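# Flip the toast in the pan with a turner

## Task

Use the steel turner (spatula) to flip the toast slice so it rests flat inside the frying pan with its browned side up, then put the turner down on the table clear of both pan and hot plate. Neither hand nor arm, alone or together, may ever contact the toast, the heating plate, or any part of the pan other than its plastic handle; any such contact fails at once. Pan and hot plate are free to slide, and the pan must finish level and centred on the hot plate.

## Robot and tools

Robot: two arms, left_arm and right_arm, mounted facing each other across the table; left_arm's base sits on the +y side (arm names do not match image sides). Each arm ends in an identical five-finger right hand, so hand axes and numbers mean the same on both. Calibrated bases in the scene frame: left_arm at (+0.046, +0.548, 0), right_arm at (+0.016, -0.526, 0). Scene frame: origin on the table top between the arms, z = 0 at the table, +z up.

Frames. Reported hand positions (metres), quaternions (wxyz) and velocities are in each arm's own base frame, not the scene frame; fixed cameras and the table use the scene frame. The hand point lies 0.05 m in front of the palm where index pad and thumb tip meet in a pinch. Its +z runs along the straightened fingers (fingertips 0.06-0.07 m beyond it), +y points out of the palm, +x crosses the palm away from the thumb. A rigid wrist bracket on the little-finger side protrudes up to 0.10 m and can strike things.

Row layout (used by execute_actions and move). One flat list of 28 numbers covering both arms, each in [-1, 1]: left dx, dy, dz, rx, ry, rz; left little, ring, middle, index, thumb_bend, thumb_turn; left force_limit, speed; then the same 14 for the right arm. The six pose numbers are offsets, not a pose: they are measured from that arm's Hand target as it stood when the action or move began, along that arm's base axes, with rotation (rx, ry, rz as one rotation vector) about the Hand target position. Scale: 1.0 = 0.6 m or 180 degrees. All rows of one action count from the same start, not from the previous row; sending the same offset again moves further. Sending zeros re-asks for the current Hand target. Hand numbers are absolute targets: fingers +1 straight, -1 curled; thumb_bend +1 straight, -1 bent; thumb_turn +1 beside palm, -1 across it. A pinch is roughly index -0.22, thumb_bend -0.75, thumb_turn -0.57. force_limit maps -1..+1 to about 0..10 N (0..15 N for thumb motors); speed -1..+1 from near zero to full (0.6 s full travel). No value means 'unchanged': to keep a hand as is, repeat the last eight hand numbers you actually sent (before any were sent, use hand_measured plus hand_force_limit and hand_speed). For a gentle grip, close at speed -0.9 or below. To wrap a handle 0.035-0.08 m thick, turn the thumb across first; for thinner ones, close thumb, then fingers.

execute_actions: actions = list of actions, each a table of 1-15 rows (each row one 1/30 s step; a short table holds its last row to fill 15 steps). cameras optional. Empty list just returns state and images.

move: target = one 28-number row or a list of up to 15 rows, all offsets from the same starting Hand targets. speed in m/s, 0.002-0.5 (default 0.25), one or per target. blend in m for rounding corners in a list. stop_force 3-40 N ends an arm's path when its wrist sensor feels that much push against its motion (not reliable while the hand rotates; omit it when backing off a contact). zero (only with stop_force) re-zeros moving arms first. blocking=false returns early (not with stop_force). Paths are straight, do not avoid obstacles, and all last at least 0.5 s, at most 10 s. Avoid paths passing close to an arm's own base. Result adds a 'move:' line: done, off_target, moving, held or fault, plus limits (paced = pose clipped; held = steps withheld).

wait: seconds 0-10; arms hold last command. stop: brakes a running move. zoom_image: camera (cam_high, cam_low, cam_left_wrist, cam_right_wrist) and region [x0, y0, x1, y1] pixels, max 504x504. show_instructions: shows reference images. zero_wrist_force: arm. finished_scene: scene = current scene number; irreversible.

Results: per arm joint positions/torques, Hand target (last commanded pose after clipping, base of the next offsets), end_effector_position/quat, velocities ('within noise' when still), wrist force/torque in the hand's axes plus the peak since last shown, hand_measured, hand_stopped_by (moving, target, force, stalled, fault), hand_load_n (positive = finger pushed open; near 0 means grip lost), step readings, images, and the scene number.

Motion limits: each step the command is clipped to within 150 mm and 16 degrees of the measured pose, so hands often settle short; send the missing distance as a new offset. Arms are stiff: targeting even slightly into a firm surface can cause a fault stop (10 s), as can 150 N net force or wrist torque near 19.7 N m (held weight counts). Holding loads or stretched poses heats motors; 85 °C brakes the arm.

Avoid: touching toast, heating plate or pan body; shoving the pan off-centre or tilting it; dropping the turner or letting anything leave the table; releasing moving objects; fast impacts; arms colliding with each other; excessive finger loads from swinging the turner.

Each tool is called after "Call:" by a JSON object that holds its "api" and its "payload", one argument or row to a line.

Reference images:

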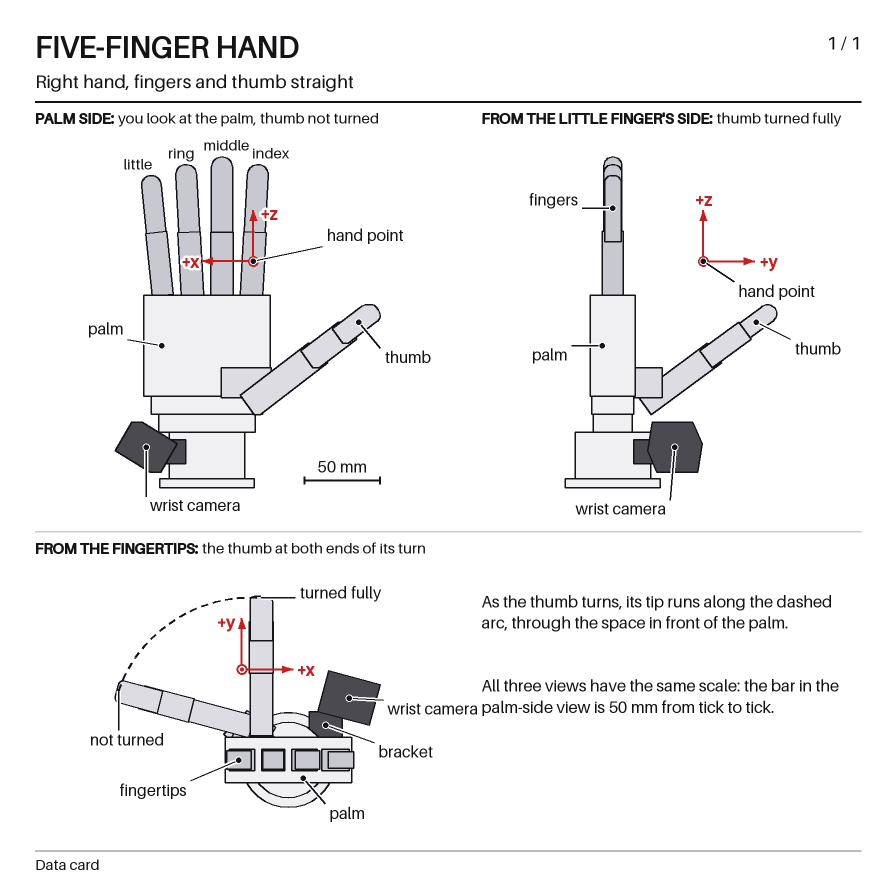

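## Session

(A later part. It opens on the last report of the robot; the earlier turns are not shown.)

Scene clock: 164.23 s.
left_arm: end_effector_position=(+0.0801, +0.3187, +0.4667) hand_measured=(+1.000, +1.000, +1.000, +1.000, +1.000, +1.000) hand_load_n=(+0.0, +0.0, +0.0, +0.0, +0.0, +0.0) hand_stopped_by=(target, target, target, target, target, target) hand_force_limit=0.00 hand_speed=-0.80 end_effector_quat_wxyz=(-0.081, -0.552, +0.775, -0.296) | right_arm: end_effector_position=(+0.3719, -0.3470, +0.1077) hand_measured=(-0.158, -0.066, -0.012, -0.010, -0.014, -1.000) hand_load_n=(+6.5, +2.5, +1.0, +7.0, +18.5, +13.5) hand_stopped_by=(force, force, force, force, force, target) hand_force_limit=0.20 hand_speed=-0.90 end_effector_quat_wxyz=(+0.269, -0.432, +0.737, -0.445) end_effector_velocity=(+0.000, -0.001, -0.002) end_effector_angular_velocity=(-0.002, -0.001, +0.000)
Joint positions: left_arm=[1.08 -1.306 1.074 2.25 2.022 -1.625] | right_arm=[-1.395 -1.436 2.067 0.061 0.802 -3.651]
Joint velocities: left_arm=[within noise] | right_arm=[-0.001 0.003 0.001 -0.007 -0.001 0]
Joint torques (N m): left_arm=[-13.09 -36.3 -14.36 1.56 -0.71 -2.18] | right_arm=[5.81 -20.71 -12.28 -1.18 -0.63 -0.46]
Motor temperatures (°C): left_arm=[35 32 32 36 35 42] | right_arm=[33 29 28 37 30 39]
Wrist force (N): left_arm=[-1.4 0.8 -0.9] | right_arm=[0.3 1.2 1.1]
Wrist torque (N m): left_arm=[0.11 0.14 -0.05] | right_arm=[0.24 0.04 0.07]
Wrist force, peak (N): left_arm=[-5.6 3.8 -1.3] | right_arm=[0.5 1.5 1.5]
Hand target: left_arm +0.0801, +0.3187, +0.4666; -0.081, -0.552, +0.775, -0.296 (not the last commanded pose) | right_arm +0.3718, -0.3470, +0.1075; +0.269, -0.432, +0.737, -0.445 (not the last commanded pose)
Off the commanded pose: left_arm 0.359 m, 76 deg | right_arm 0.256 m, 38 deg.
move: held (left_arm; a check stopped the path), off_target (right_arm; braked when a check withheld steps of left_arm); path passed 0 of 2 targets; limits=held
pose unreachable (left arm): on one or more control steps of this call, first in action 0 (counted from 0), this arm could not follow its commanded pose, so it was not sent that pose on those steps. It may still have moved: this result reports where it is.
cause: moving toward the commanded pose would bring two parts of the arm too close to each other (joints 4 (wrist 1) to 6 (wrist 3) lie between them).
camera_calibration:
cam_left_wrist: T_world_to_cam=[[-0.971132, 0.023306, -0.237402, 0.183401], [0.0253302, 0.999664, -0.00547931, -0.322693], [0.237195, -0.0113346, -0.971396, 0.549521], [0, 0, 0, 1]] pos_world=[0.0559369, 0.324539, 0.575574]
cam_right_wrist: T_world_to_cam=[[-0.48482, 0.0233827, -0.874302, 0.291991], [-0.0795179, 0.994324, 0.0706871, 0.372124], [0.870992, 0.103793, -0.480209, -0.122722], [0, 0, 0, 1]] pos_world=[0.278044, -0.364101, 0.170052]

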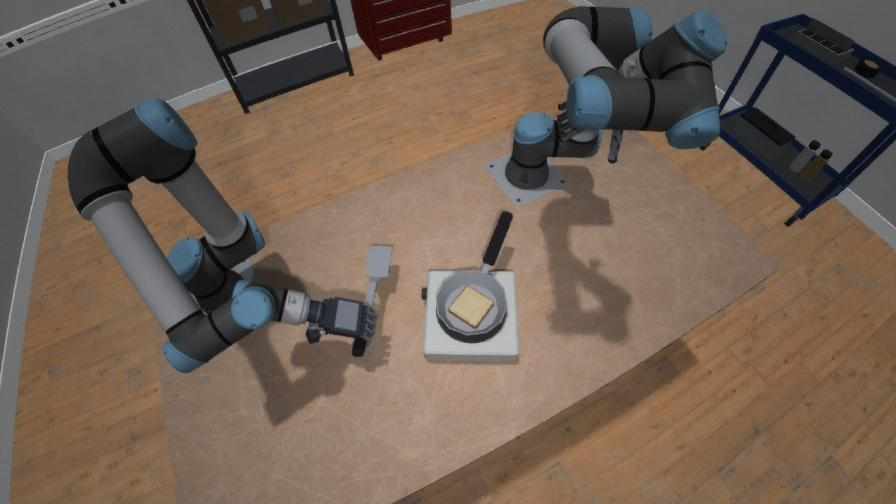

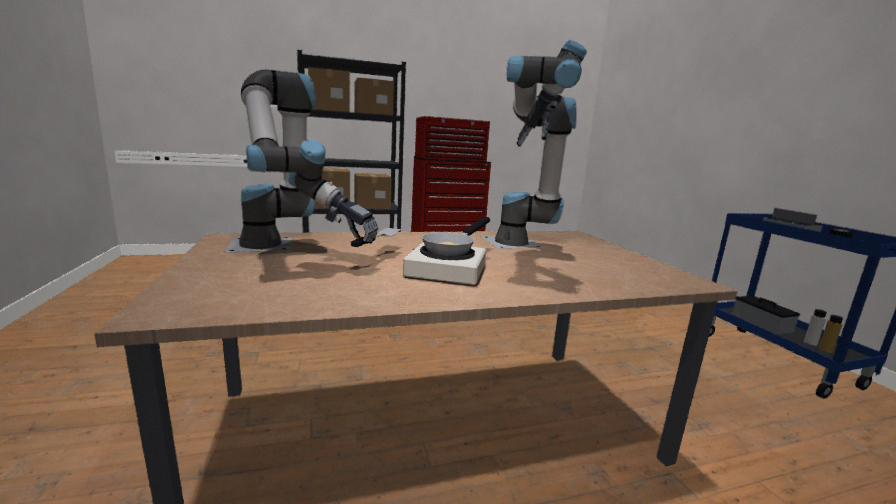

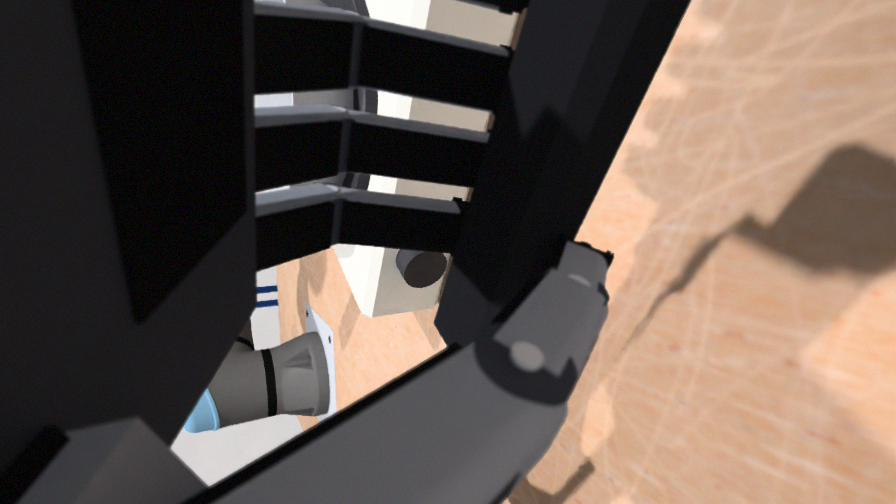

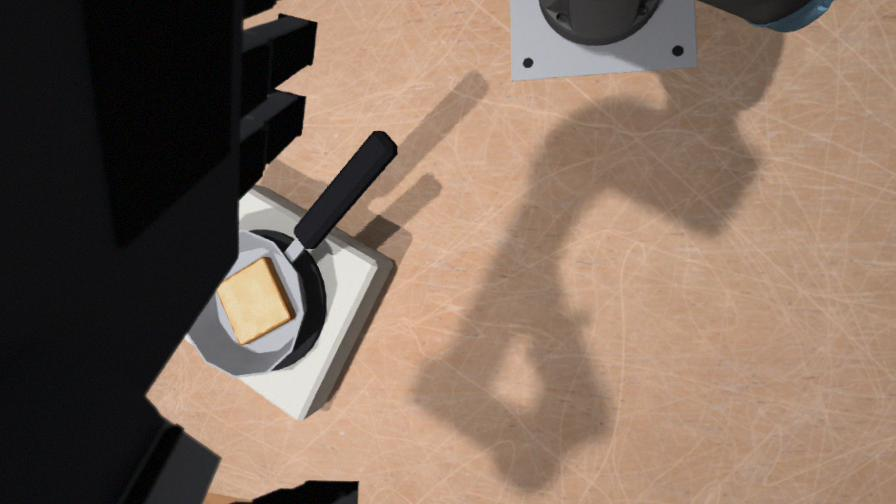

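Call:
{"api": "move", "payload": {
  "target": [
    [0,0,0,0,0,0,1,1,1,1,1,1,0,-0.8,0,0,0.16,0,0,0,-0.4,-0.4,-0.4,-0.4,-0.3,-1,0.2,-0.9],
    [0,0,0,0,0,0,1,1,1,1,1,1,0,-0.8,-0.1533,-0.3675,0.16,0,0,-0.211,-0.4,-0.4,-0.4,-0.4,-0.3,-1,0.2,-0.9]
  ],
  "speed": 0.2
}}

Call:
{"api": "zoom_image", "payload": {
  "camera": "cam_low",
  "region": [320, 160, 500, 290]
}}

Call:
{"api": "zoom_image", "payload": {
  "camera": "cam_high",
  "region": [380, 210, 540, 390]
}}

Scene clock: 170.90 s.
left_arm: end_effector_position=(+0.0801, +0.3187, +0.4666) hand_measured=(+1.000, +1.000, +1.000, +1.000, +1.000, +1.000) hand_load_n=(+0.0, +0.0, +0.0, +0.0, +0.0, +0.0) hand_stopped_by=(target, target, target, target, target, target) hand_force_limit=0.00 hand_speed=-0.80 end_effector_quat_wxyz=(-0.081, -0.552, +0.775, -0.296) | right_arm: end_effector_position=(+0.2799, -0.5675, +0.2035) hand_measured=(-0.158, -0.066, -0.012, -0.010, -0.014, -1.000) hand_load_n=(+6.5, +3.0, +0.5, +7.0, +19.0, +13.5) hand_stopped_by=(force, force, force, force, force, target) hand_force_limit=0.20 hand_speed=-0.90 end_effector_quat_wxyz=(+0.110, -0.169, +0.837, -0.509)
Joint positions: left_arm=[1.079 -1.306 1.074 2.25 2.022 -1.625] | right_arm=[-1.474 -1.357 1.665 0.189 1.292 -3.277]
Joint velocities: within noise
Joint torques (N m): left_arm=[-13.04 -38.44 -14.49 1.93 -0.63 -2.22] | right_arm=[8.9 -34.77 -21.86 1.49 0.54 -0.62]
Motor temperatures (°C): left_arm=[35 32 32 36 35 42] | right_arm=[33 29 28 37 30 39]
Wrist force (N): left_arm=[-1.2 1.1 -1.0] | right_arm=[0.1 1.0 1.7]
Wrist torque (N m): left_arm=[0.16 0.12 -0.03] | right_arm=[0.08 0.07 0.01]
Wrist force, peak (N): left_arm=[-1.4 1.5 -1.1] | right_arm=[0.3 2.9 2.0]
Hand target: left_arm +0.0801, +0.3187, +0.4666; -0.081, -0.552, +0.775, -0.296 | right_arm +0.2799, -0.5675, +0.2035; +0.110, -0.169, +0.837, -0.509
Off the commanded pose: left_arm 0.000 m, 0 deg | right_arm 0.000 m, 0 deg.
move: done
camera_calibration:
cam_left_wrist: T_world_to_cam=[[-0.971155, 0.0233278, -0.237304, 0.183365], [0.0253805, 0.999662, -0.00559831, -0.322619], [0.237093, -0.0114597, -0.971419, 0.549544], [0, 0, 0, 1]] pos_world=[0.0559717, 0.32453, 0.575545]
cam_right_wrist: T_world_to_cam=[[-0.367846, 0.31668, -0.874301, 0.470064], [0.549005, 0.832825, 0.0706737, 0.309651], [0.750521, -0.453999, -0.480211, -0.25652], [0, 0, 0, 1]] pos_world=[0.195434, -0.523205, 0.26591]

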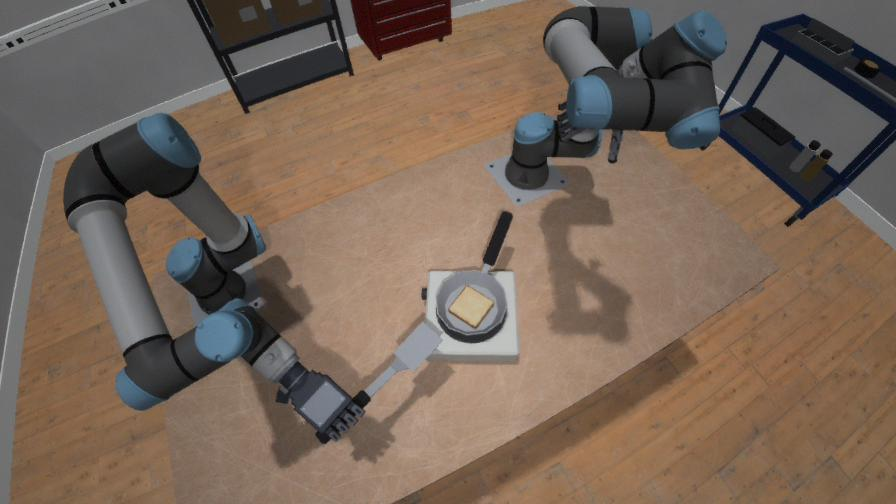

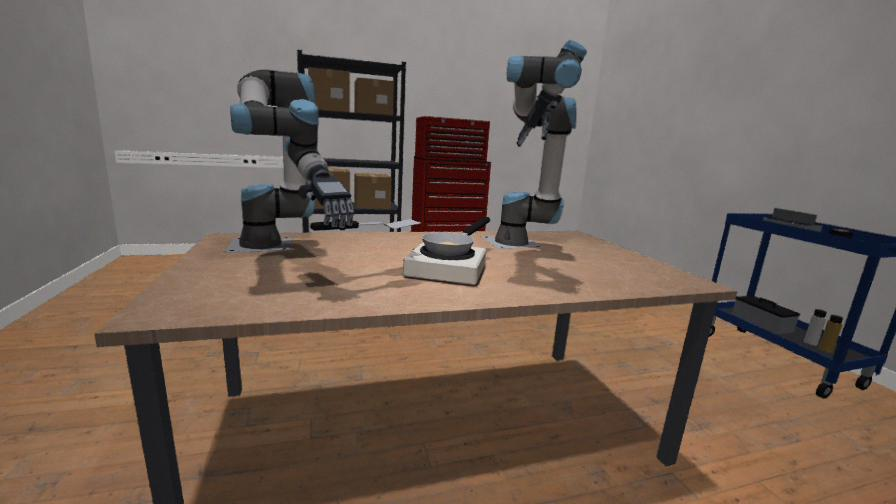

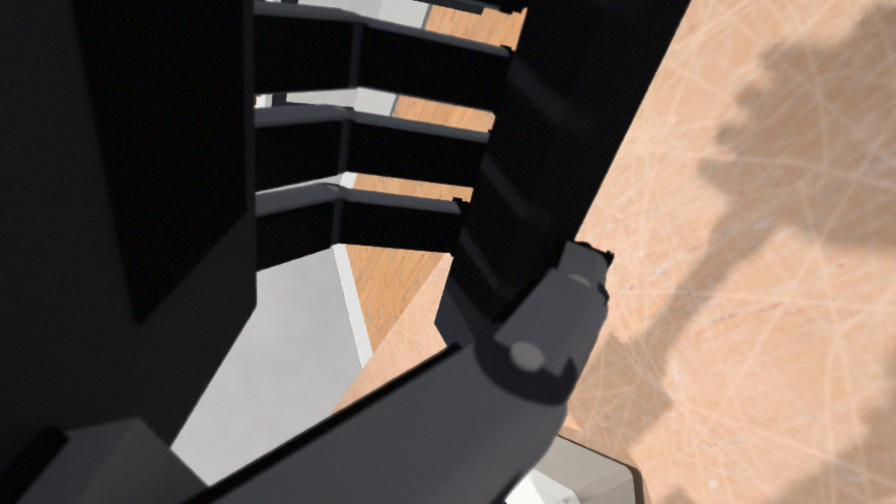

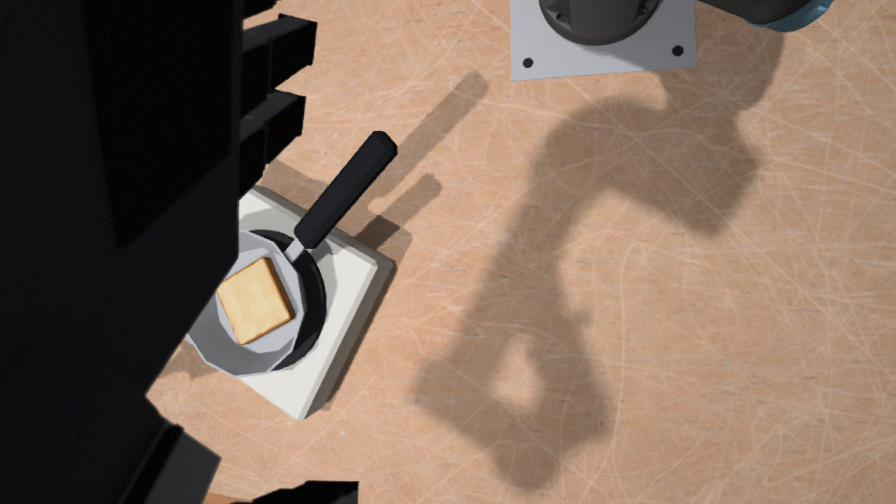

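Scaled by 2.800 from the camera's 896x504 image, which has a finer 1280x720 frame.

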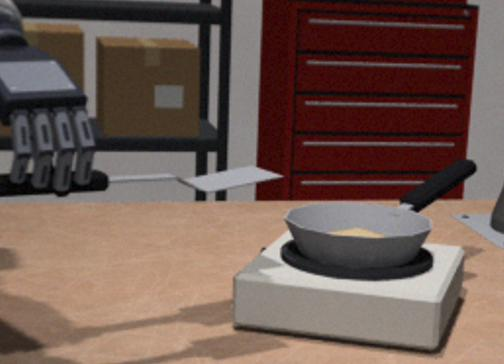

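Scaled by 2.800 from the camera's 896x504 image, which has a finer 1280x720 frame.

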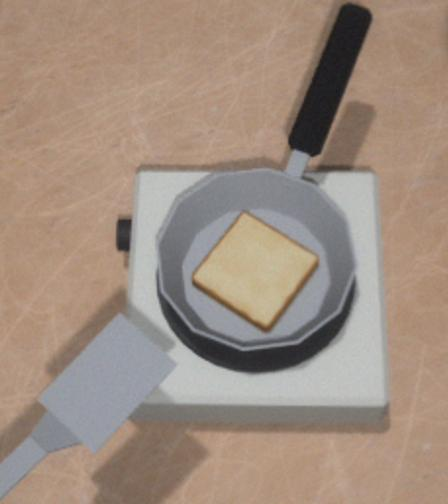

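Call:
{"api": "move", "payload": {
  "target": [0,0,0,0,0,0,1,1,1,1,1,1,0,-0.8,0.273,0.105,0.1608,-0.0769,0.2379,0,-0.4,-0.4,-0.4,-0.4,-0.3,-1,0.2,-0.9],
  "speed": 0.15
}}

Call:
{"api": "zoom_image", "payload": {
  "camera": "cam_low",
  "region": [340, 160, 520, 290]
}}

Call:
{"api": "zoom_image", "payload": {
  "camera": "cam_high",
  "region": [380, 210, 540, 390]
}}

Scene clock: 183.03 s.
left_arm: end_effector_position=(+0.0801, +0.3187, +0.4666) hand_measured=(+1.000, +1.000, +1.000, +1.000, +1.000, +1.000) hand_load_n=(+0.0, +0.0, +0.0, +0.0, +0.0, +0.0) hand_stopped_by=(target, target, target, target, target, target) hand_force_limit=0.00 hand_speed=-0.80 end_effector_quat_wxyz=(-0.081, -0.552, +0.775, -0.296) | right_arm: end_effector_position=(+0.4437, -0.5045, +0.3000) hand_measured=(-0.158, -0.066, -0.012, -0.010, -0.014, -1.000) hand_load_n=(+6.5, +3.0, +1.0, +7.0, +18.5, +14.0) hand_stopped_by=(force, force, force, force, force, target) hand_force_limit=0.20 hand_speed=-0.90 end_effector_quat_wxyz=(-0.223, -0.354, +0.753, -0.507)
Joint positions: left_arm=[1.079 -1.306 1.074 2.25 2.022 -1.625] | right_arm=[-0.815 -1.104 1.105 0.511 2.235 -3.662]
Joint velocities: within noise
Joint torques (N m): left_arm=[-12.69 -37.61 -18.49 2 -0.49 -2.28] | right_arm=[0.76 -46.84 -26.91 -1.49 1.81 0.18]
Motor temperatures (°C): left_arm=[35 32 32 36 35 42] | right_arm=[33 29 28 37 30 39]
Wrist force (N): left_arm=[-1.3 0.8 -1.0] | right_arm=[-1.1 1.0 1.1]
Wrist torque (N m): left_arm=[0.12 0.13 -0.04] | right_arm=[0.17 0.15 -0.13]
Wrist force, peak (N): left_arm=[-1.5 1.2 -1.3] | right_arm=[1.1 1.6 1.8]
Hand target: left_arm +0.0801, +0.3187, +0.4666; -0.081, -0.552, +0.775, -0.296 | right_arm +0.4437, -0.5045, +0.3000; -0.223, -0.354, +0.753, -0.507
Off the commanded pose: left_arm 0.000 m, 0 deg | right_arm 0.000 m, 0 deg.
move: done
camera_calibration:
cam_left_wrist: T_world_to_cam=[[-0.971155, 0.023328, -0.237304, 0.183365], [0.0253807, 0.999662, -0.00559833, -0.322619], [0.237093, -0.0114598, -0.971419, 0.549544], [0, 0, 0, 1]] pos_world=[0.0559717, 0.324531, 0.575545]
cam_right_wrist: T_world_to_cam=[[-0.885646, 0.149364, -0.439683, 0.609626], [0.379711, 0.777987, -0.500556, 0.379279], [0.267303, -0.610268, -0.745736, -0.08934], [0, 0, 0, 1]] pos_world=[0.419777, -0.440652, 0.391269]

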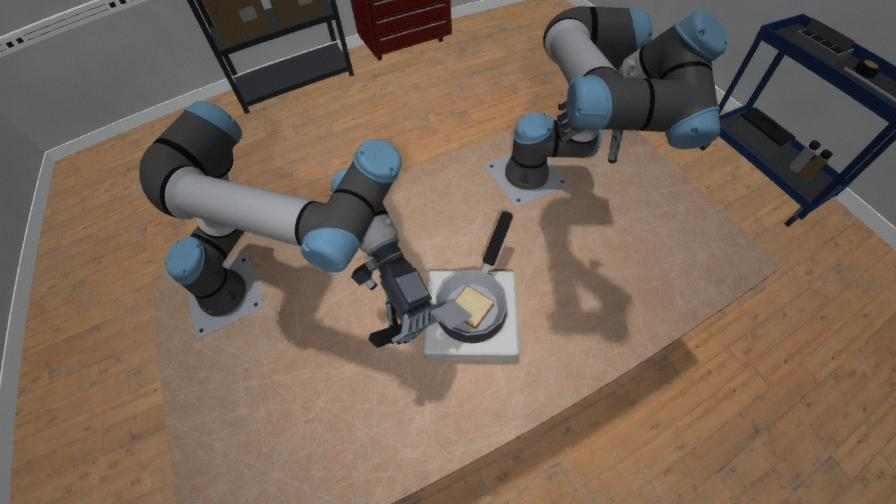

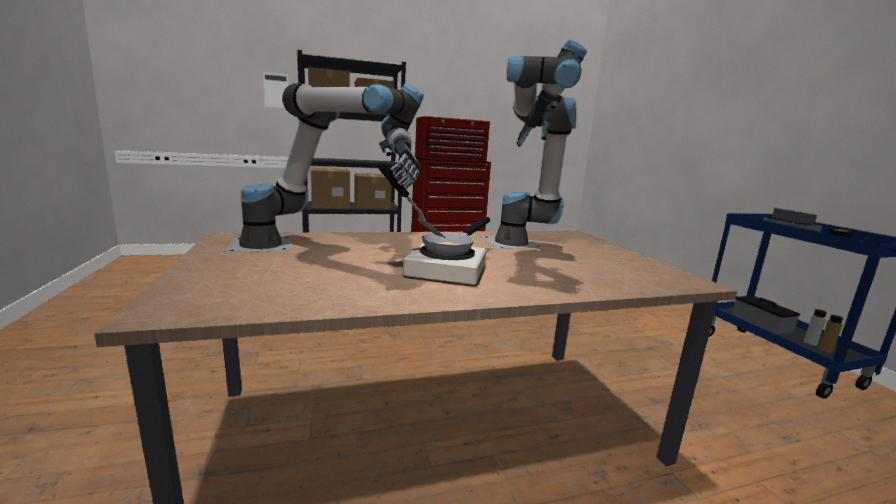

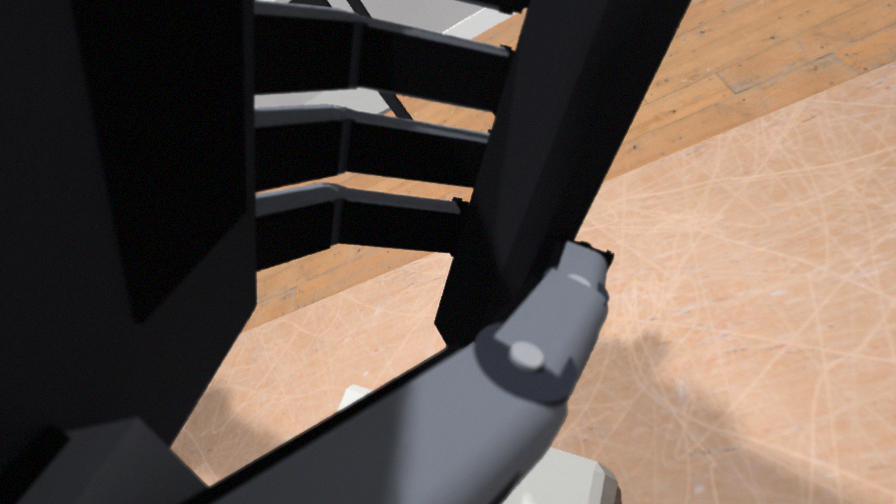

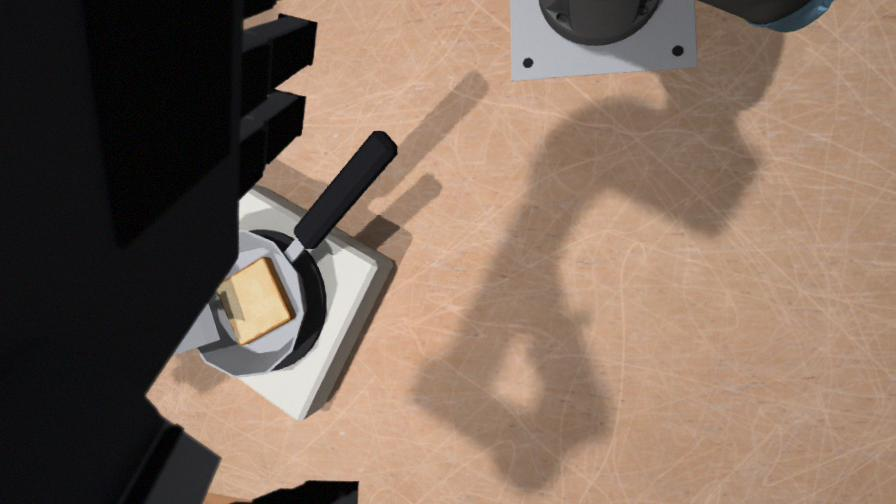

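Scaled by 2.800 from the camera's 896x504 image, which has a finer 1280x720 frame.

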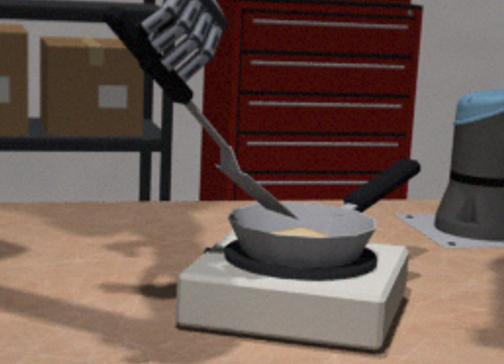

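Scaled by 2.800 from the camera's 896x504 image, which has a finer 1280x720 frame.

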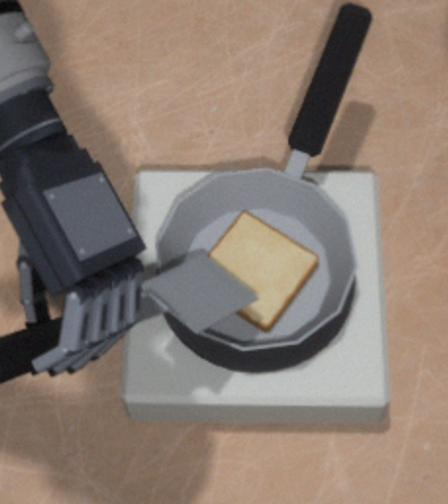

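Call:
{"api": "move", "payload": {
  "target": [0,0,0,0,0,0,1,1,1,1,1,1,0,-0.8,0.0303,0.015,-0.0117,-0.0171,0.0529,0,-0.4,-0.4,-0.4,-0.4,-0.3,-1,0.2,-0.9],
  "speed": 0.1,
  "cameras": ["cam_low","cam_high"]
}}

Call:
{"api": "zoom_image", "payload": {
  "camera": "cam_low",
  "region": [390, 180, 500, 290]
}}

Call:
{"api": "zoom_image", "payload": {
  "camera": "cam_high",
  "region": [400, 240, 540, 360]
}}

Scene clock: 190.00 s.
left_arm: end_effector_position=(+0.0801, +0.3187, +0.4666) hand_measured=(+1.000, +1.000, +1.000, +1.000, +1.000, +1.000) hand_load_n=(+0.0, +0.0, +0.0, +0.0, +0.0, +0.0) hand_stopped_by=(target, target, target, target, target, target) hand_force_limit=0.00 hand_speed=-0.80 end_effector_quat_wxyz=(-0.081, -0.552, +0.775, -0.296) | right_arm: end_effector_position=(+0.4620, -0.4955, +0.2930) hand_measured=(-0.158, -0.066, -0.012, -0.010, -0.014, -1.000) hand_load_n=(+6.5, +3.0, +1.0, +7.0, +18.5, +14.0) hand_stopped_by=(force, force, force, force, force, target) hand_force_limit=0.20 hand_speed=-0.90 end_effector_quat_wxyz=(-0.294, -0.389, +0.718, -0.496)
Joint positions: left_arm=[1.079 -1.306 1.074 2.25 2.022 -1.625] | right_arm=[-0.738 -1.028 1.05 0.483 2.377 -3.794]
Joint velocities: within noise
Joint torques (N m): left_arm=[-12.88 -38.34 -20.76 2.28 -0.8 -2.14] | right_arm=[-9.1 -56.51 -18.14 2.45 -0.93 1.76]
Motor temperatures (°C): left_arm=[35 32 32 36 35 42] | right_arm=[33 29 28 37 30 39]
Wrist force (N): left_arm=[-1.4 1.1 -1.1] | right_arm=[-1.3 0.7 0.8]
Wrist torque (N m): left_arm=[0.18 0.15 -0.04] | right_arm=[0.18 0.16 -0.12]
Wrist force, peak (N): left_arm=[-1.7 1.1 -1.1] | right_arm=[-1.2 1.0 1.3]
Hand target: left_arm +0.0801, +0.3187, +0.4666; -0.081, -0.552, +0.775, -0.296 | right_arm +0.4618, -0.4955, +0.2930; -0.295, -0.389, +0.718, -0.496
Off the commanded pose: left_arm 0.000 m, 0 deg | right_arm 0.000 m, 0 deg.
move: done
Images, in order (width x height): cam_high 896x504, cam_low 896x504.

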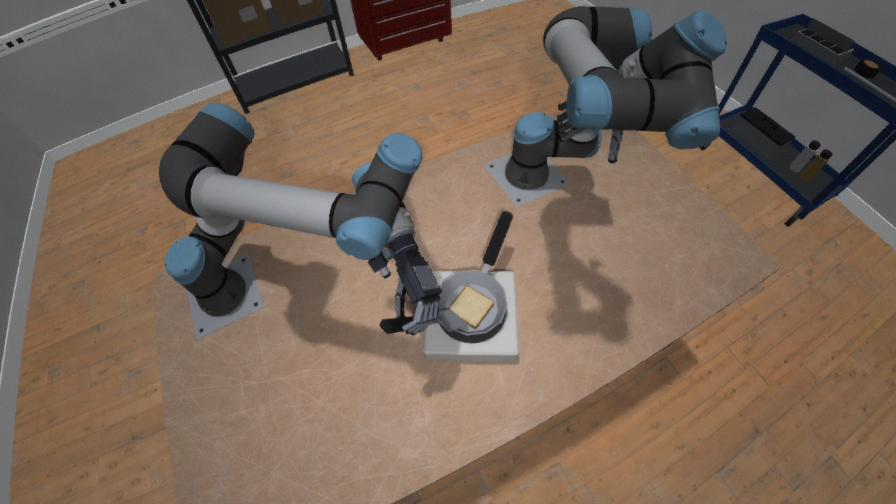

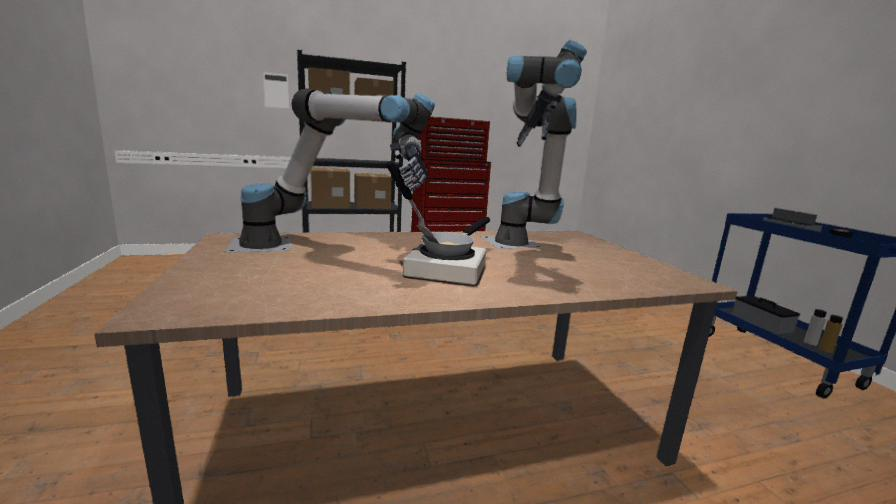

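Scaled by 4.582 from the camera's 896x504 image, which has a finer 1280x720 frame.

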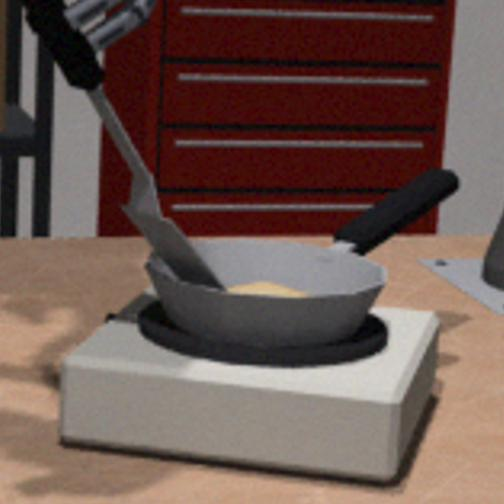

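Scaled by 3.600 from the camera's 896x504 image, which has a finer 1280x720 frame.

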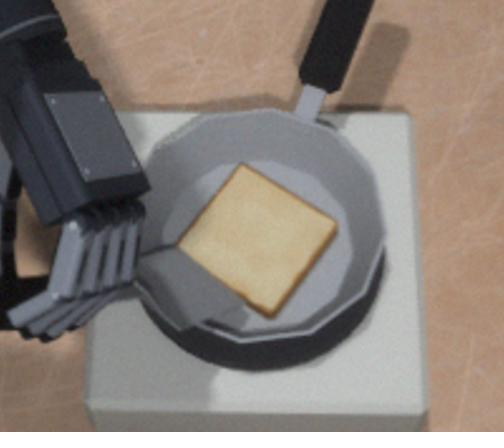

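Call:
{"api": "move", "payload": {
  "target": [0,0,0,0,0,0,1,1,1,1,1,1,0,-0.8,0,0,-0.12,0,0,0,-0.4,-0.4,-0.4,-0.4,-0.3,-1,0.2,-0.9],
  "speed": 0.015,
  "stop_force": 3,
  "cameras": ["cam_low","cam_high"]
}}

Call:
{"api": "zoom_image", "payload": {
  "camera": "cam_low",
  "region": [390, 180, 500, 290]
}}

Call:
{"api": "zoom_image", "payload": {
  "camera": "cam_high",
  "region": [400, 240, 540, 360]
}}

Scene clock: 197.23 s.
left_arm: end_effector_position=(+0.0801, +0.3187, +0.4666) hand_measured=(+1.000, +1.000, +1.000, +1.000, +1.000, +1.000) hand_load_n=(+0.0, +0.0, +0.0, +0.0, +0.0, +0.0) hand_stopped_by=(target, target, target, target, target, target) hand_force_limit=0.00 hand_speed=-0.80 end_effector_quat_wxyz=(-0.081, -0.552, +0.775, -0.296) | right_arm: end_effector_position=(+0.4618, -0.4955, +0.2210) hand_measured=(-0.158, -0.066, -0.012, -0.012, -0.014, -1.000) hand_load_n=(+0.0, +8.0, +5.5, +0.0, +10.5, +5.0) hand_stopped_by=(force, force, force, force, force, target) hand_force_limit=0.20 hand_speed=-0.90 end_effector_quat_wxyz=(-0.295, -0.389, +0.718, -0.496)
Joint positions: left_arm=[1.079 -1.306 1.074 2.25 2.022 -1.625] | right_arm=[-0.738 -1.008 1.203 0.31 2.377 -3.794]
Joint velocities: within noise
Joint torques (N m): left_arm=[-13.25 -37.46 -25.88 2.4 -0.81 -1.92] | right_arm=[-3 -55.81 -35.93 2.35 -0.79 -1.56]
Motor temperatures (°C): left_arm=[35 32 32 36 35 42] | right_arm=[33 29 28 37 30 39]
Wrist force (N): left_arm=[-1.2 1.4 -1.1] | right_arm=[-0.1 0.3 0.5]
Wrist torque (N m): left_arm=[0.21 0.12 -0.02] | right_arm=[0.19 0.04 0.03]
Wrist force, peak (N): left_arm=[-1.5 1.3 -1.3] | right_arm=[2.1 -0.2 0.0]
Hand target: left_arm +0.0801, +0.3187, +0.4666; -0.081, -0.552, +0.775, -0.296 | right_arm +0.4618, -0.4955, +0.2210; -0.295, -0.389, +0.718, -0.496
Off the commanded pose: left_arm 0.000 m, 0 deg | right_arm 0.000 m, 0 deg.
move: done
Images, in order (width x height): cam_high 896x504, cam_low 896x504.

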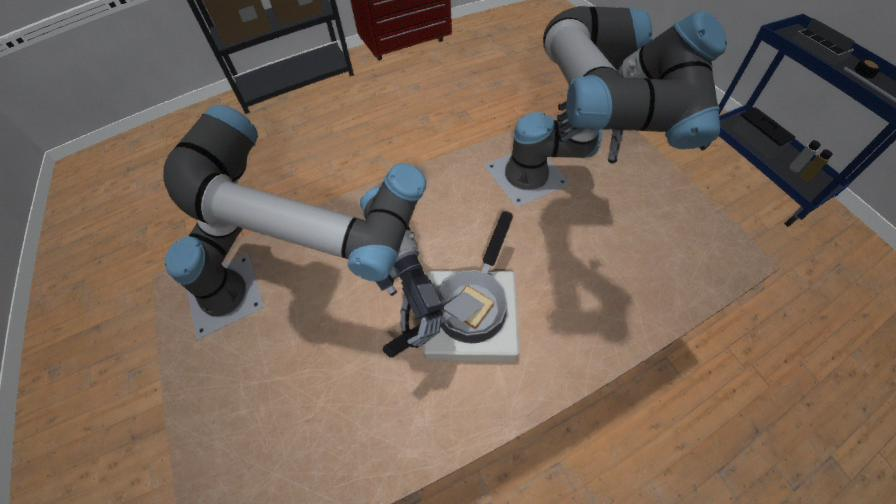

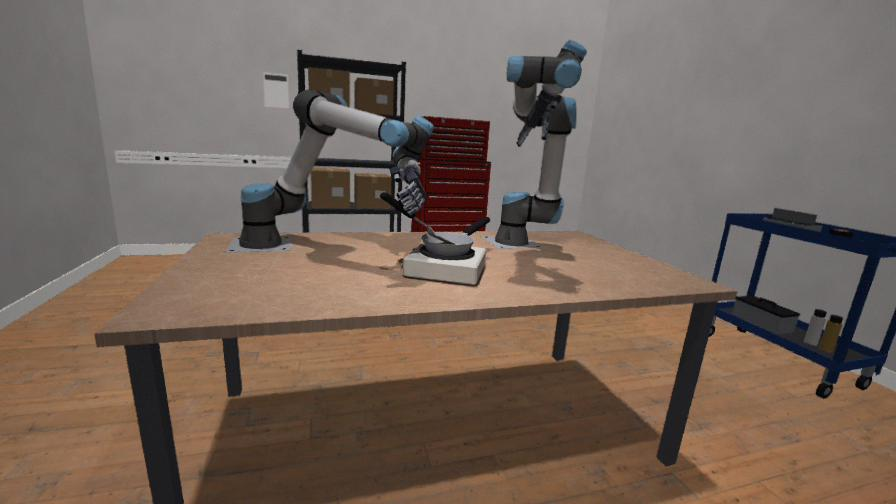

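Scaled by 4.582 from the camera's 896x504 image, which has a finer 1280x720 frame.

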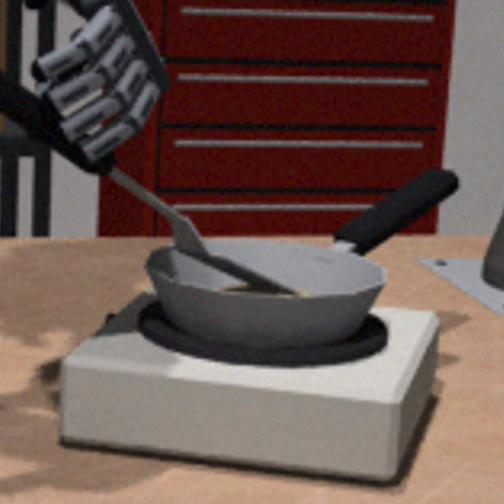

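Scaled by 3.600 from the camera's 896x504 image, which has a finer 1280x720 frame.

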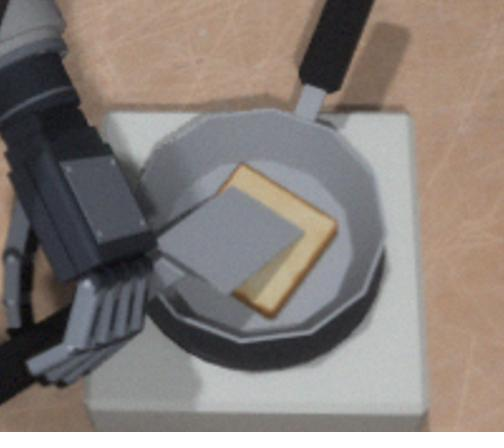

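Call:
{"api": "move", "payload": {
  "target": [
    [0,0,0,0,0,0,1,1,1,1,1,1,0,-0.8,0,0,0.15,0,0,0,-0.4,-0.4,-0.4,-0.4,-0.3,-1,0.2,-0.9],
    [0,0,0,0,0,0,1,1,1,1,1,1,0,-0.8,-0.15,-0.12,0.0,0.04,-0.12,0,-0.4,-0.4,-0.4,-0.4,-0.3,-1,0.2,-0.9]
  ],
  "speed": 0.15,
  "cameras": ["cam_low","cam_high","cam_left_wrist"]
}}

Call:
{"api": "zoom_image", "payload": {
  "camera": "cam_low",
  "region": [340, 160, 500, 290]
}}

Call:
{"api": "zoom_image", "payload": {
  "camera": "cam_high",
  "region": [360, 220, 540, 400]
}}

Scene clock: 214.03 s.
left_arm: end_effector_position=(+0.0801, +0.3187, +0.4666) hand_measured=(+1.000, +1.000, +1.000, +1.000, +1.000, +1.000) hand_load_n=(+0.0, +0.0, +0.0, +0.0, +0.0, +0.0) hand_stopped_by=(target, target, target, target, target, target) hand_force_limit=0.00 hand_speed=-0.80 end_effector_quat_wxyz=(-0.081, -0.552, +0.775, -0.296) | right_arm: end_effector_position=(+0.3718, -0.5675, +0.2210) hand_measured=(-0.158, -0.066, -0.012, -0.010, -0.014, -1.000) hand_load_n=(+0.0, +6.5, +3.0, +5.0, +13.5, +5.5) hand_stopped_by=(force, force, force, force, force, target) hand_force_limit=0.20 hand_speed=-0.90 end_effector_quat_wxyz=(-0.130, -0.307, +0.790, -0.514)
Joint positions: left_arm=[1.079 -1.306 1.074 2.25 2.022 -1.625] | right_arm=[-1.066 -1.184 1.382 0.285 1.912 -3.586]
Joint velocities: within noise
Joint torques (N m): left_arm=[-12.76 -37.8 -29.37 2.41 -0.58 -1.8] | right_arm=[-4.76 -37.62 -32.85 1.09 -0.89 -0.66]
Motor temperatures (°C): left_arm=[35 32 32 36 35 42] | right_arm=[33 29 28 37 30 39]
Wrist force (N): left_arm=[-1.2 0.7 -0.7] | right_arm=[-0.6 1.0 1.1]
Wrist torque (N m): left_arm=[0.08 0.11 -0.05] | right_arm=[0.19 0.10 -0.11]
Wrist force, peak (N): left_arm=[-1.6 1.1 -1.2] | right_arm=[0.4 2.0 1.8]
Hand target: left_arm +0.0801, +0.3187, +0.4666; -0.081, -0.552, +0.775, -0.296 | right_arm +0.3718, -0.5675, +0.2210; -0.130, -0.307, +0.790, -0.514
Off the commanded pose: left_arm 0.000 m, 0 deg | right_arm 0.000 m, 0 deg.
move: done
camera_calibration:
cam_left_wrist: T_world_to_cam=[[-0.971155, 0.0233279, -0.237303, 0.183365], [0.0253806, 0.999662, -0.00559843, -0.322619], [0.237093, -0.0114599, -0.971419, 0.549544], [0, 0, 0, 1]] pos_world=[0.0559717, 0.32453, 0.575545]
Images, in order (width x height): cam_high 896x504, cam_low 896x504, cam_left_wrist 896x504.

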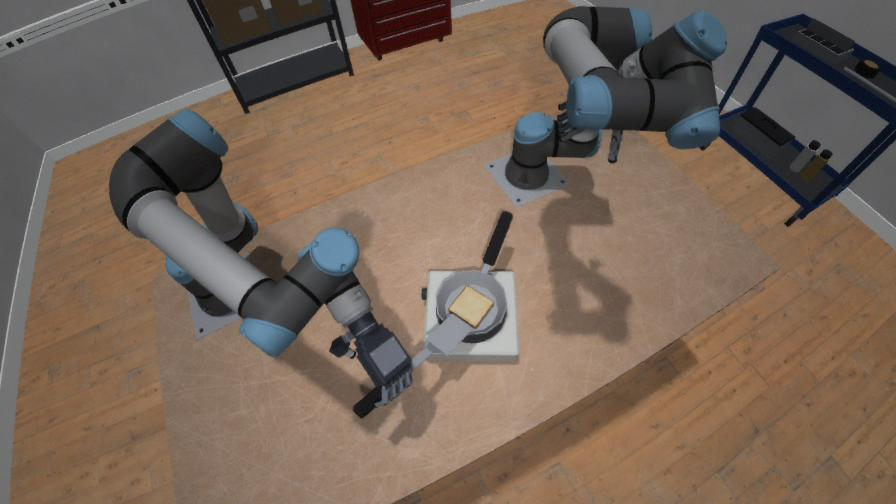

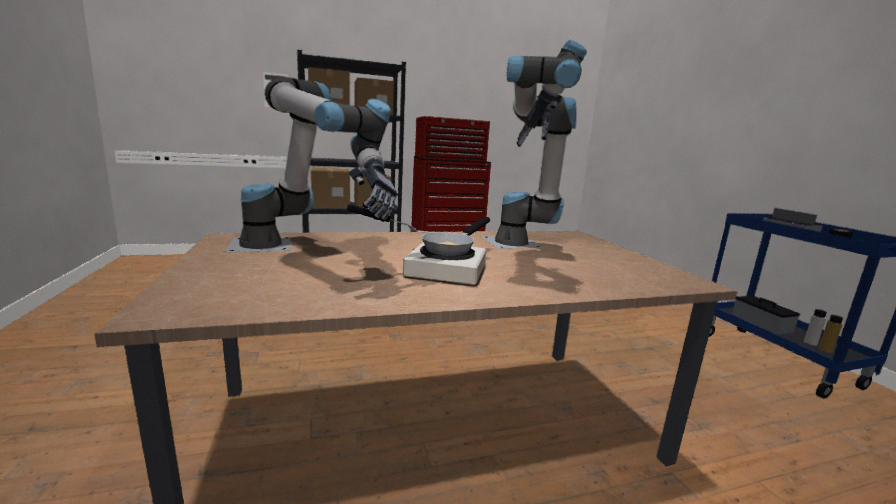

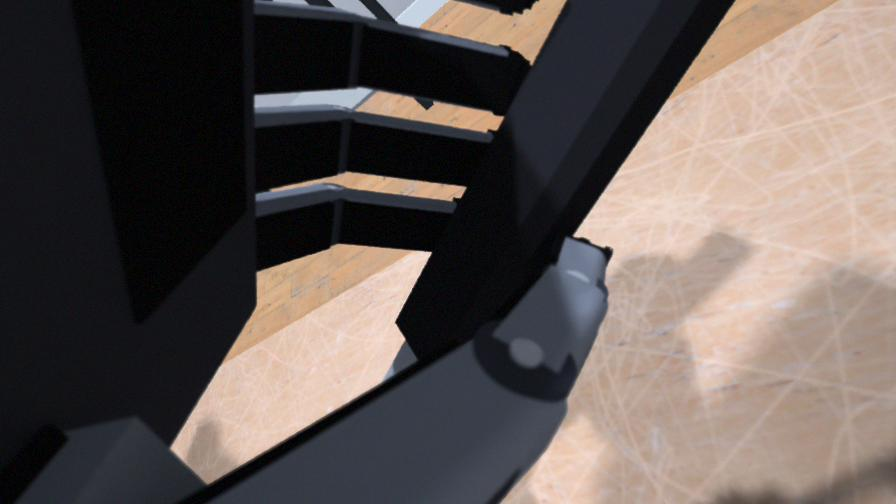

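Scaled by 3.150 from the camera's 896x504 image, which has a finer 1280x720 frame.

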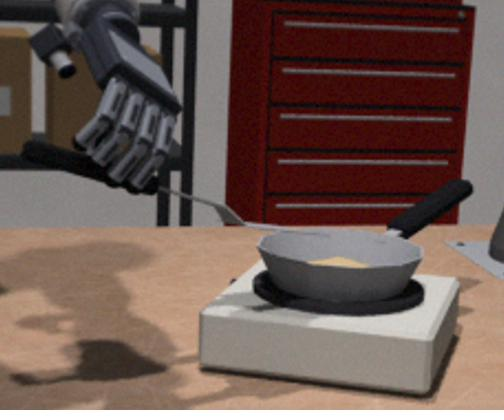

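Scaled by 2.800 from the camera's 896x504 image, which has a finer 1280x720 frame.

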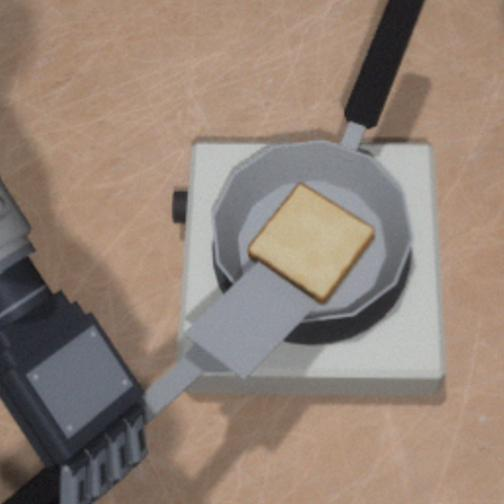

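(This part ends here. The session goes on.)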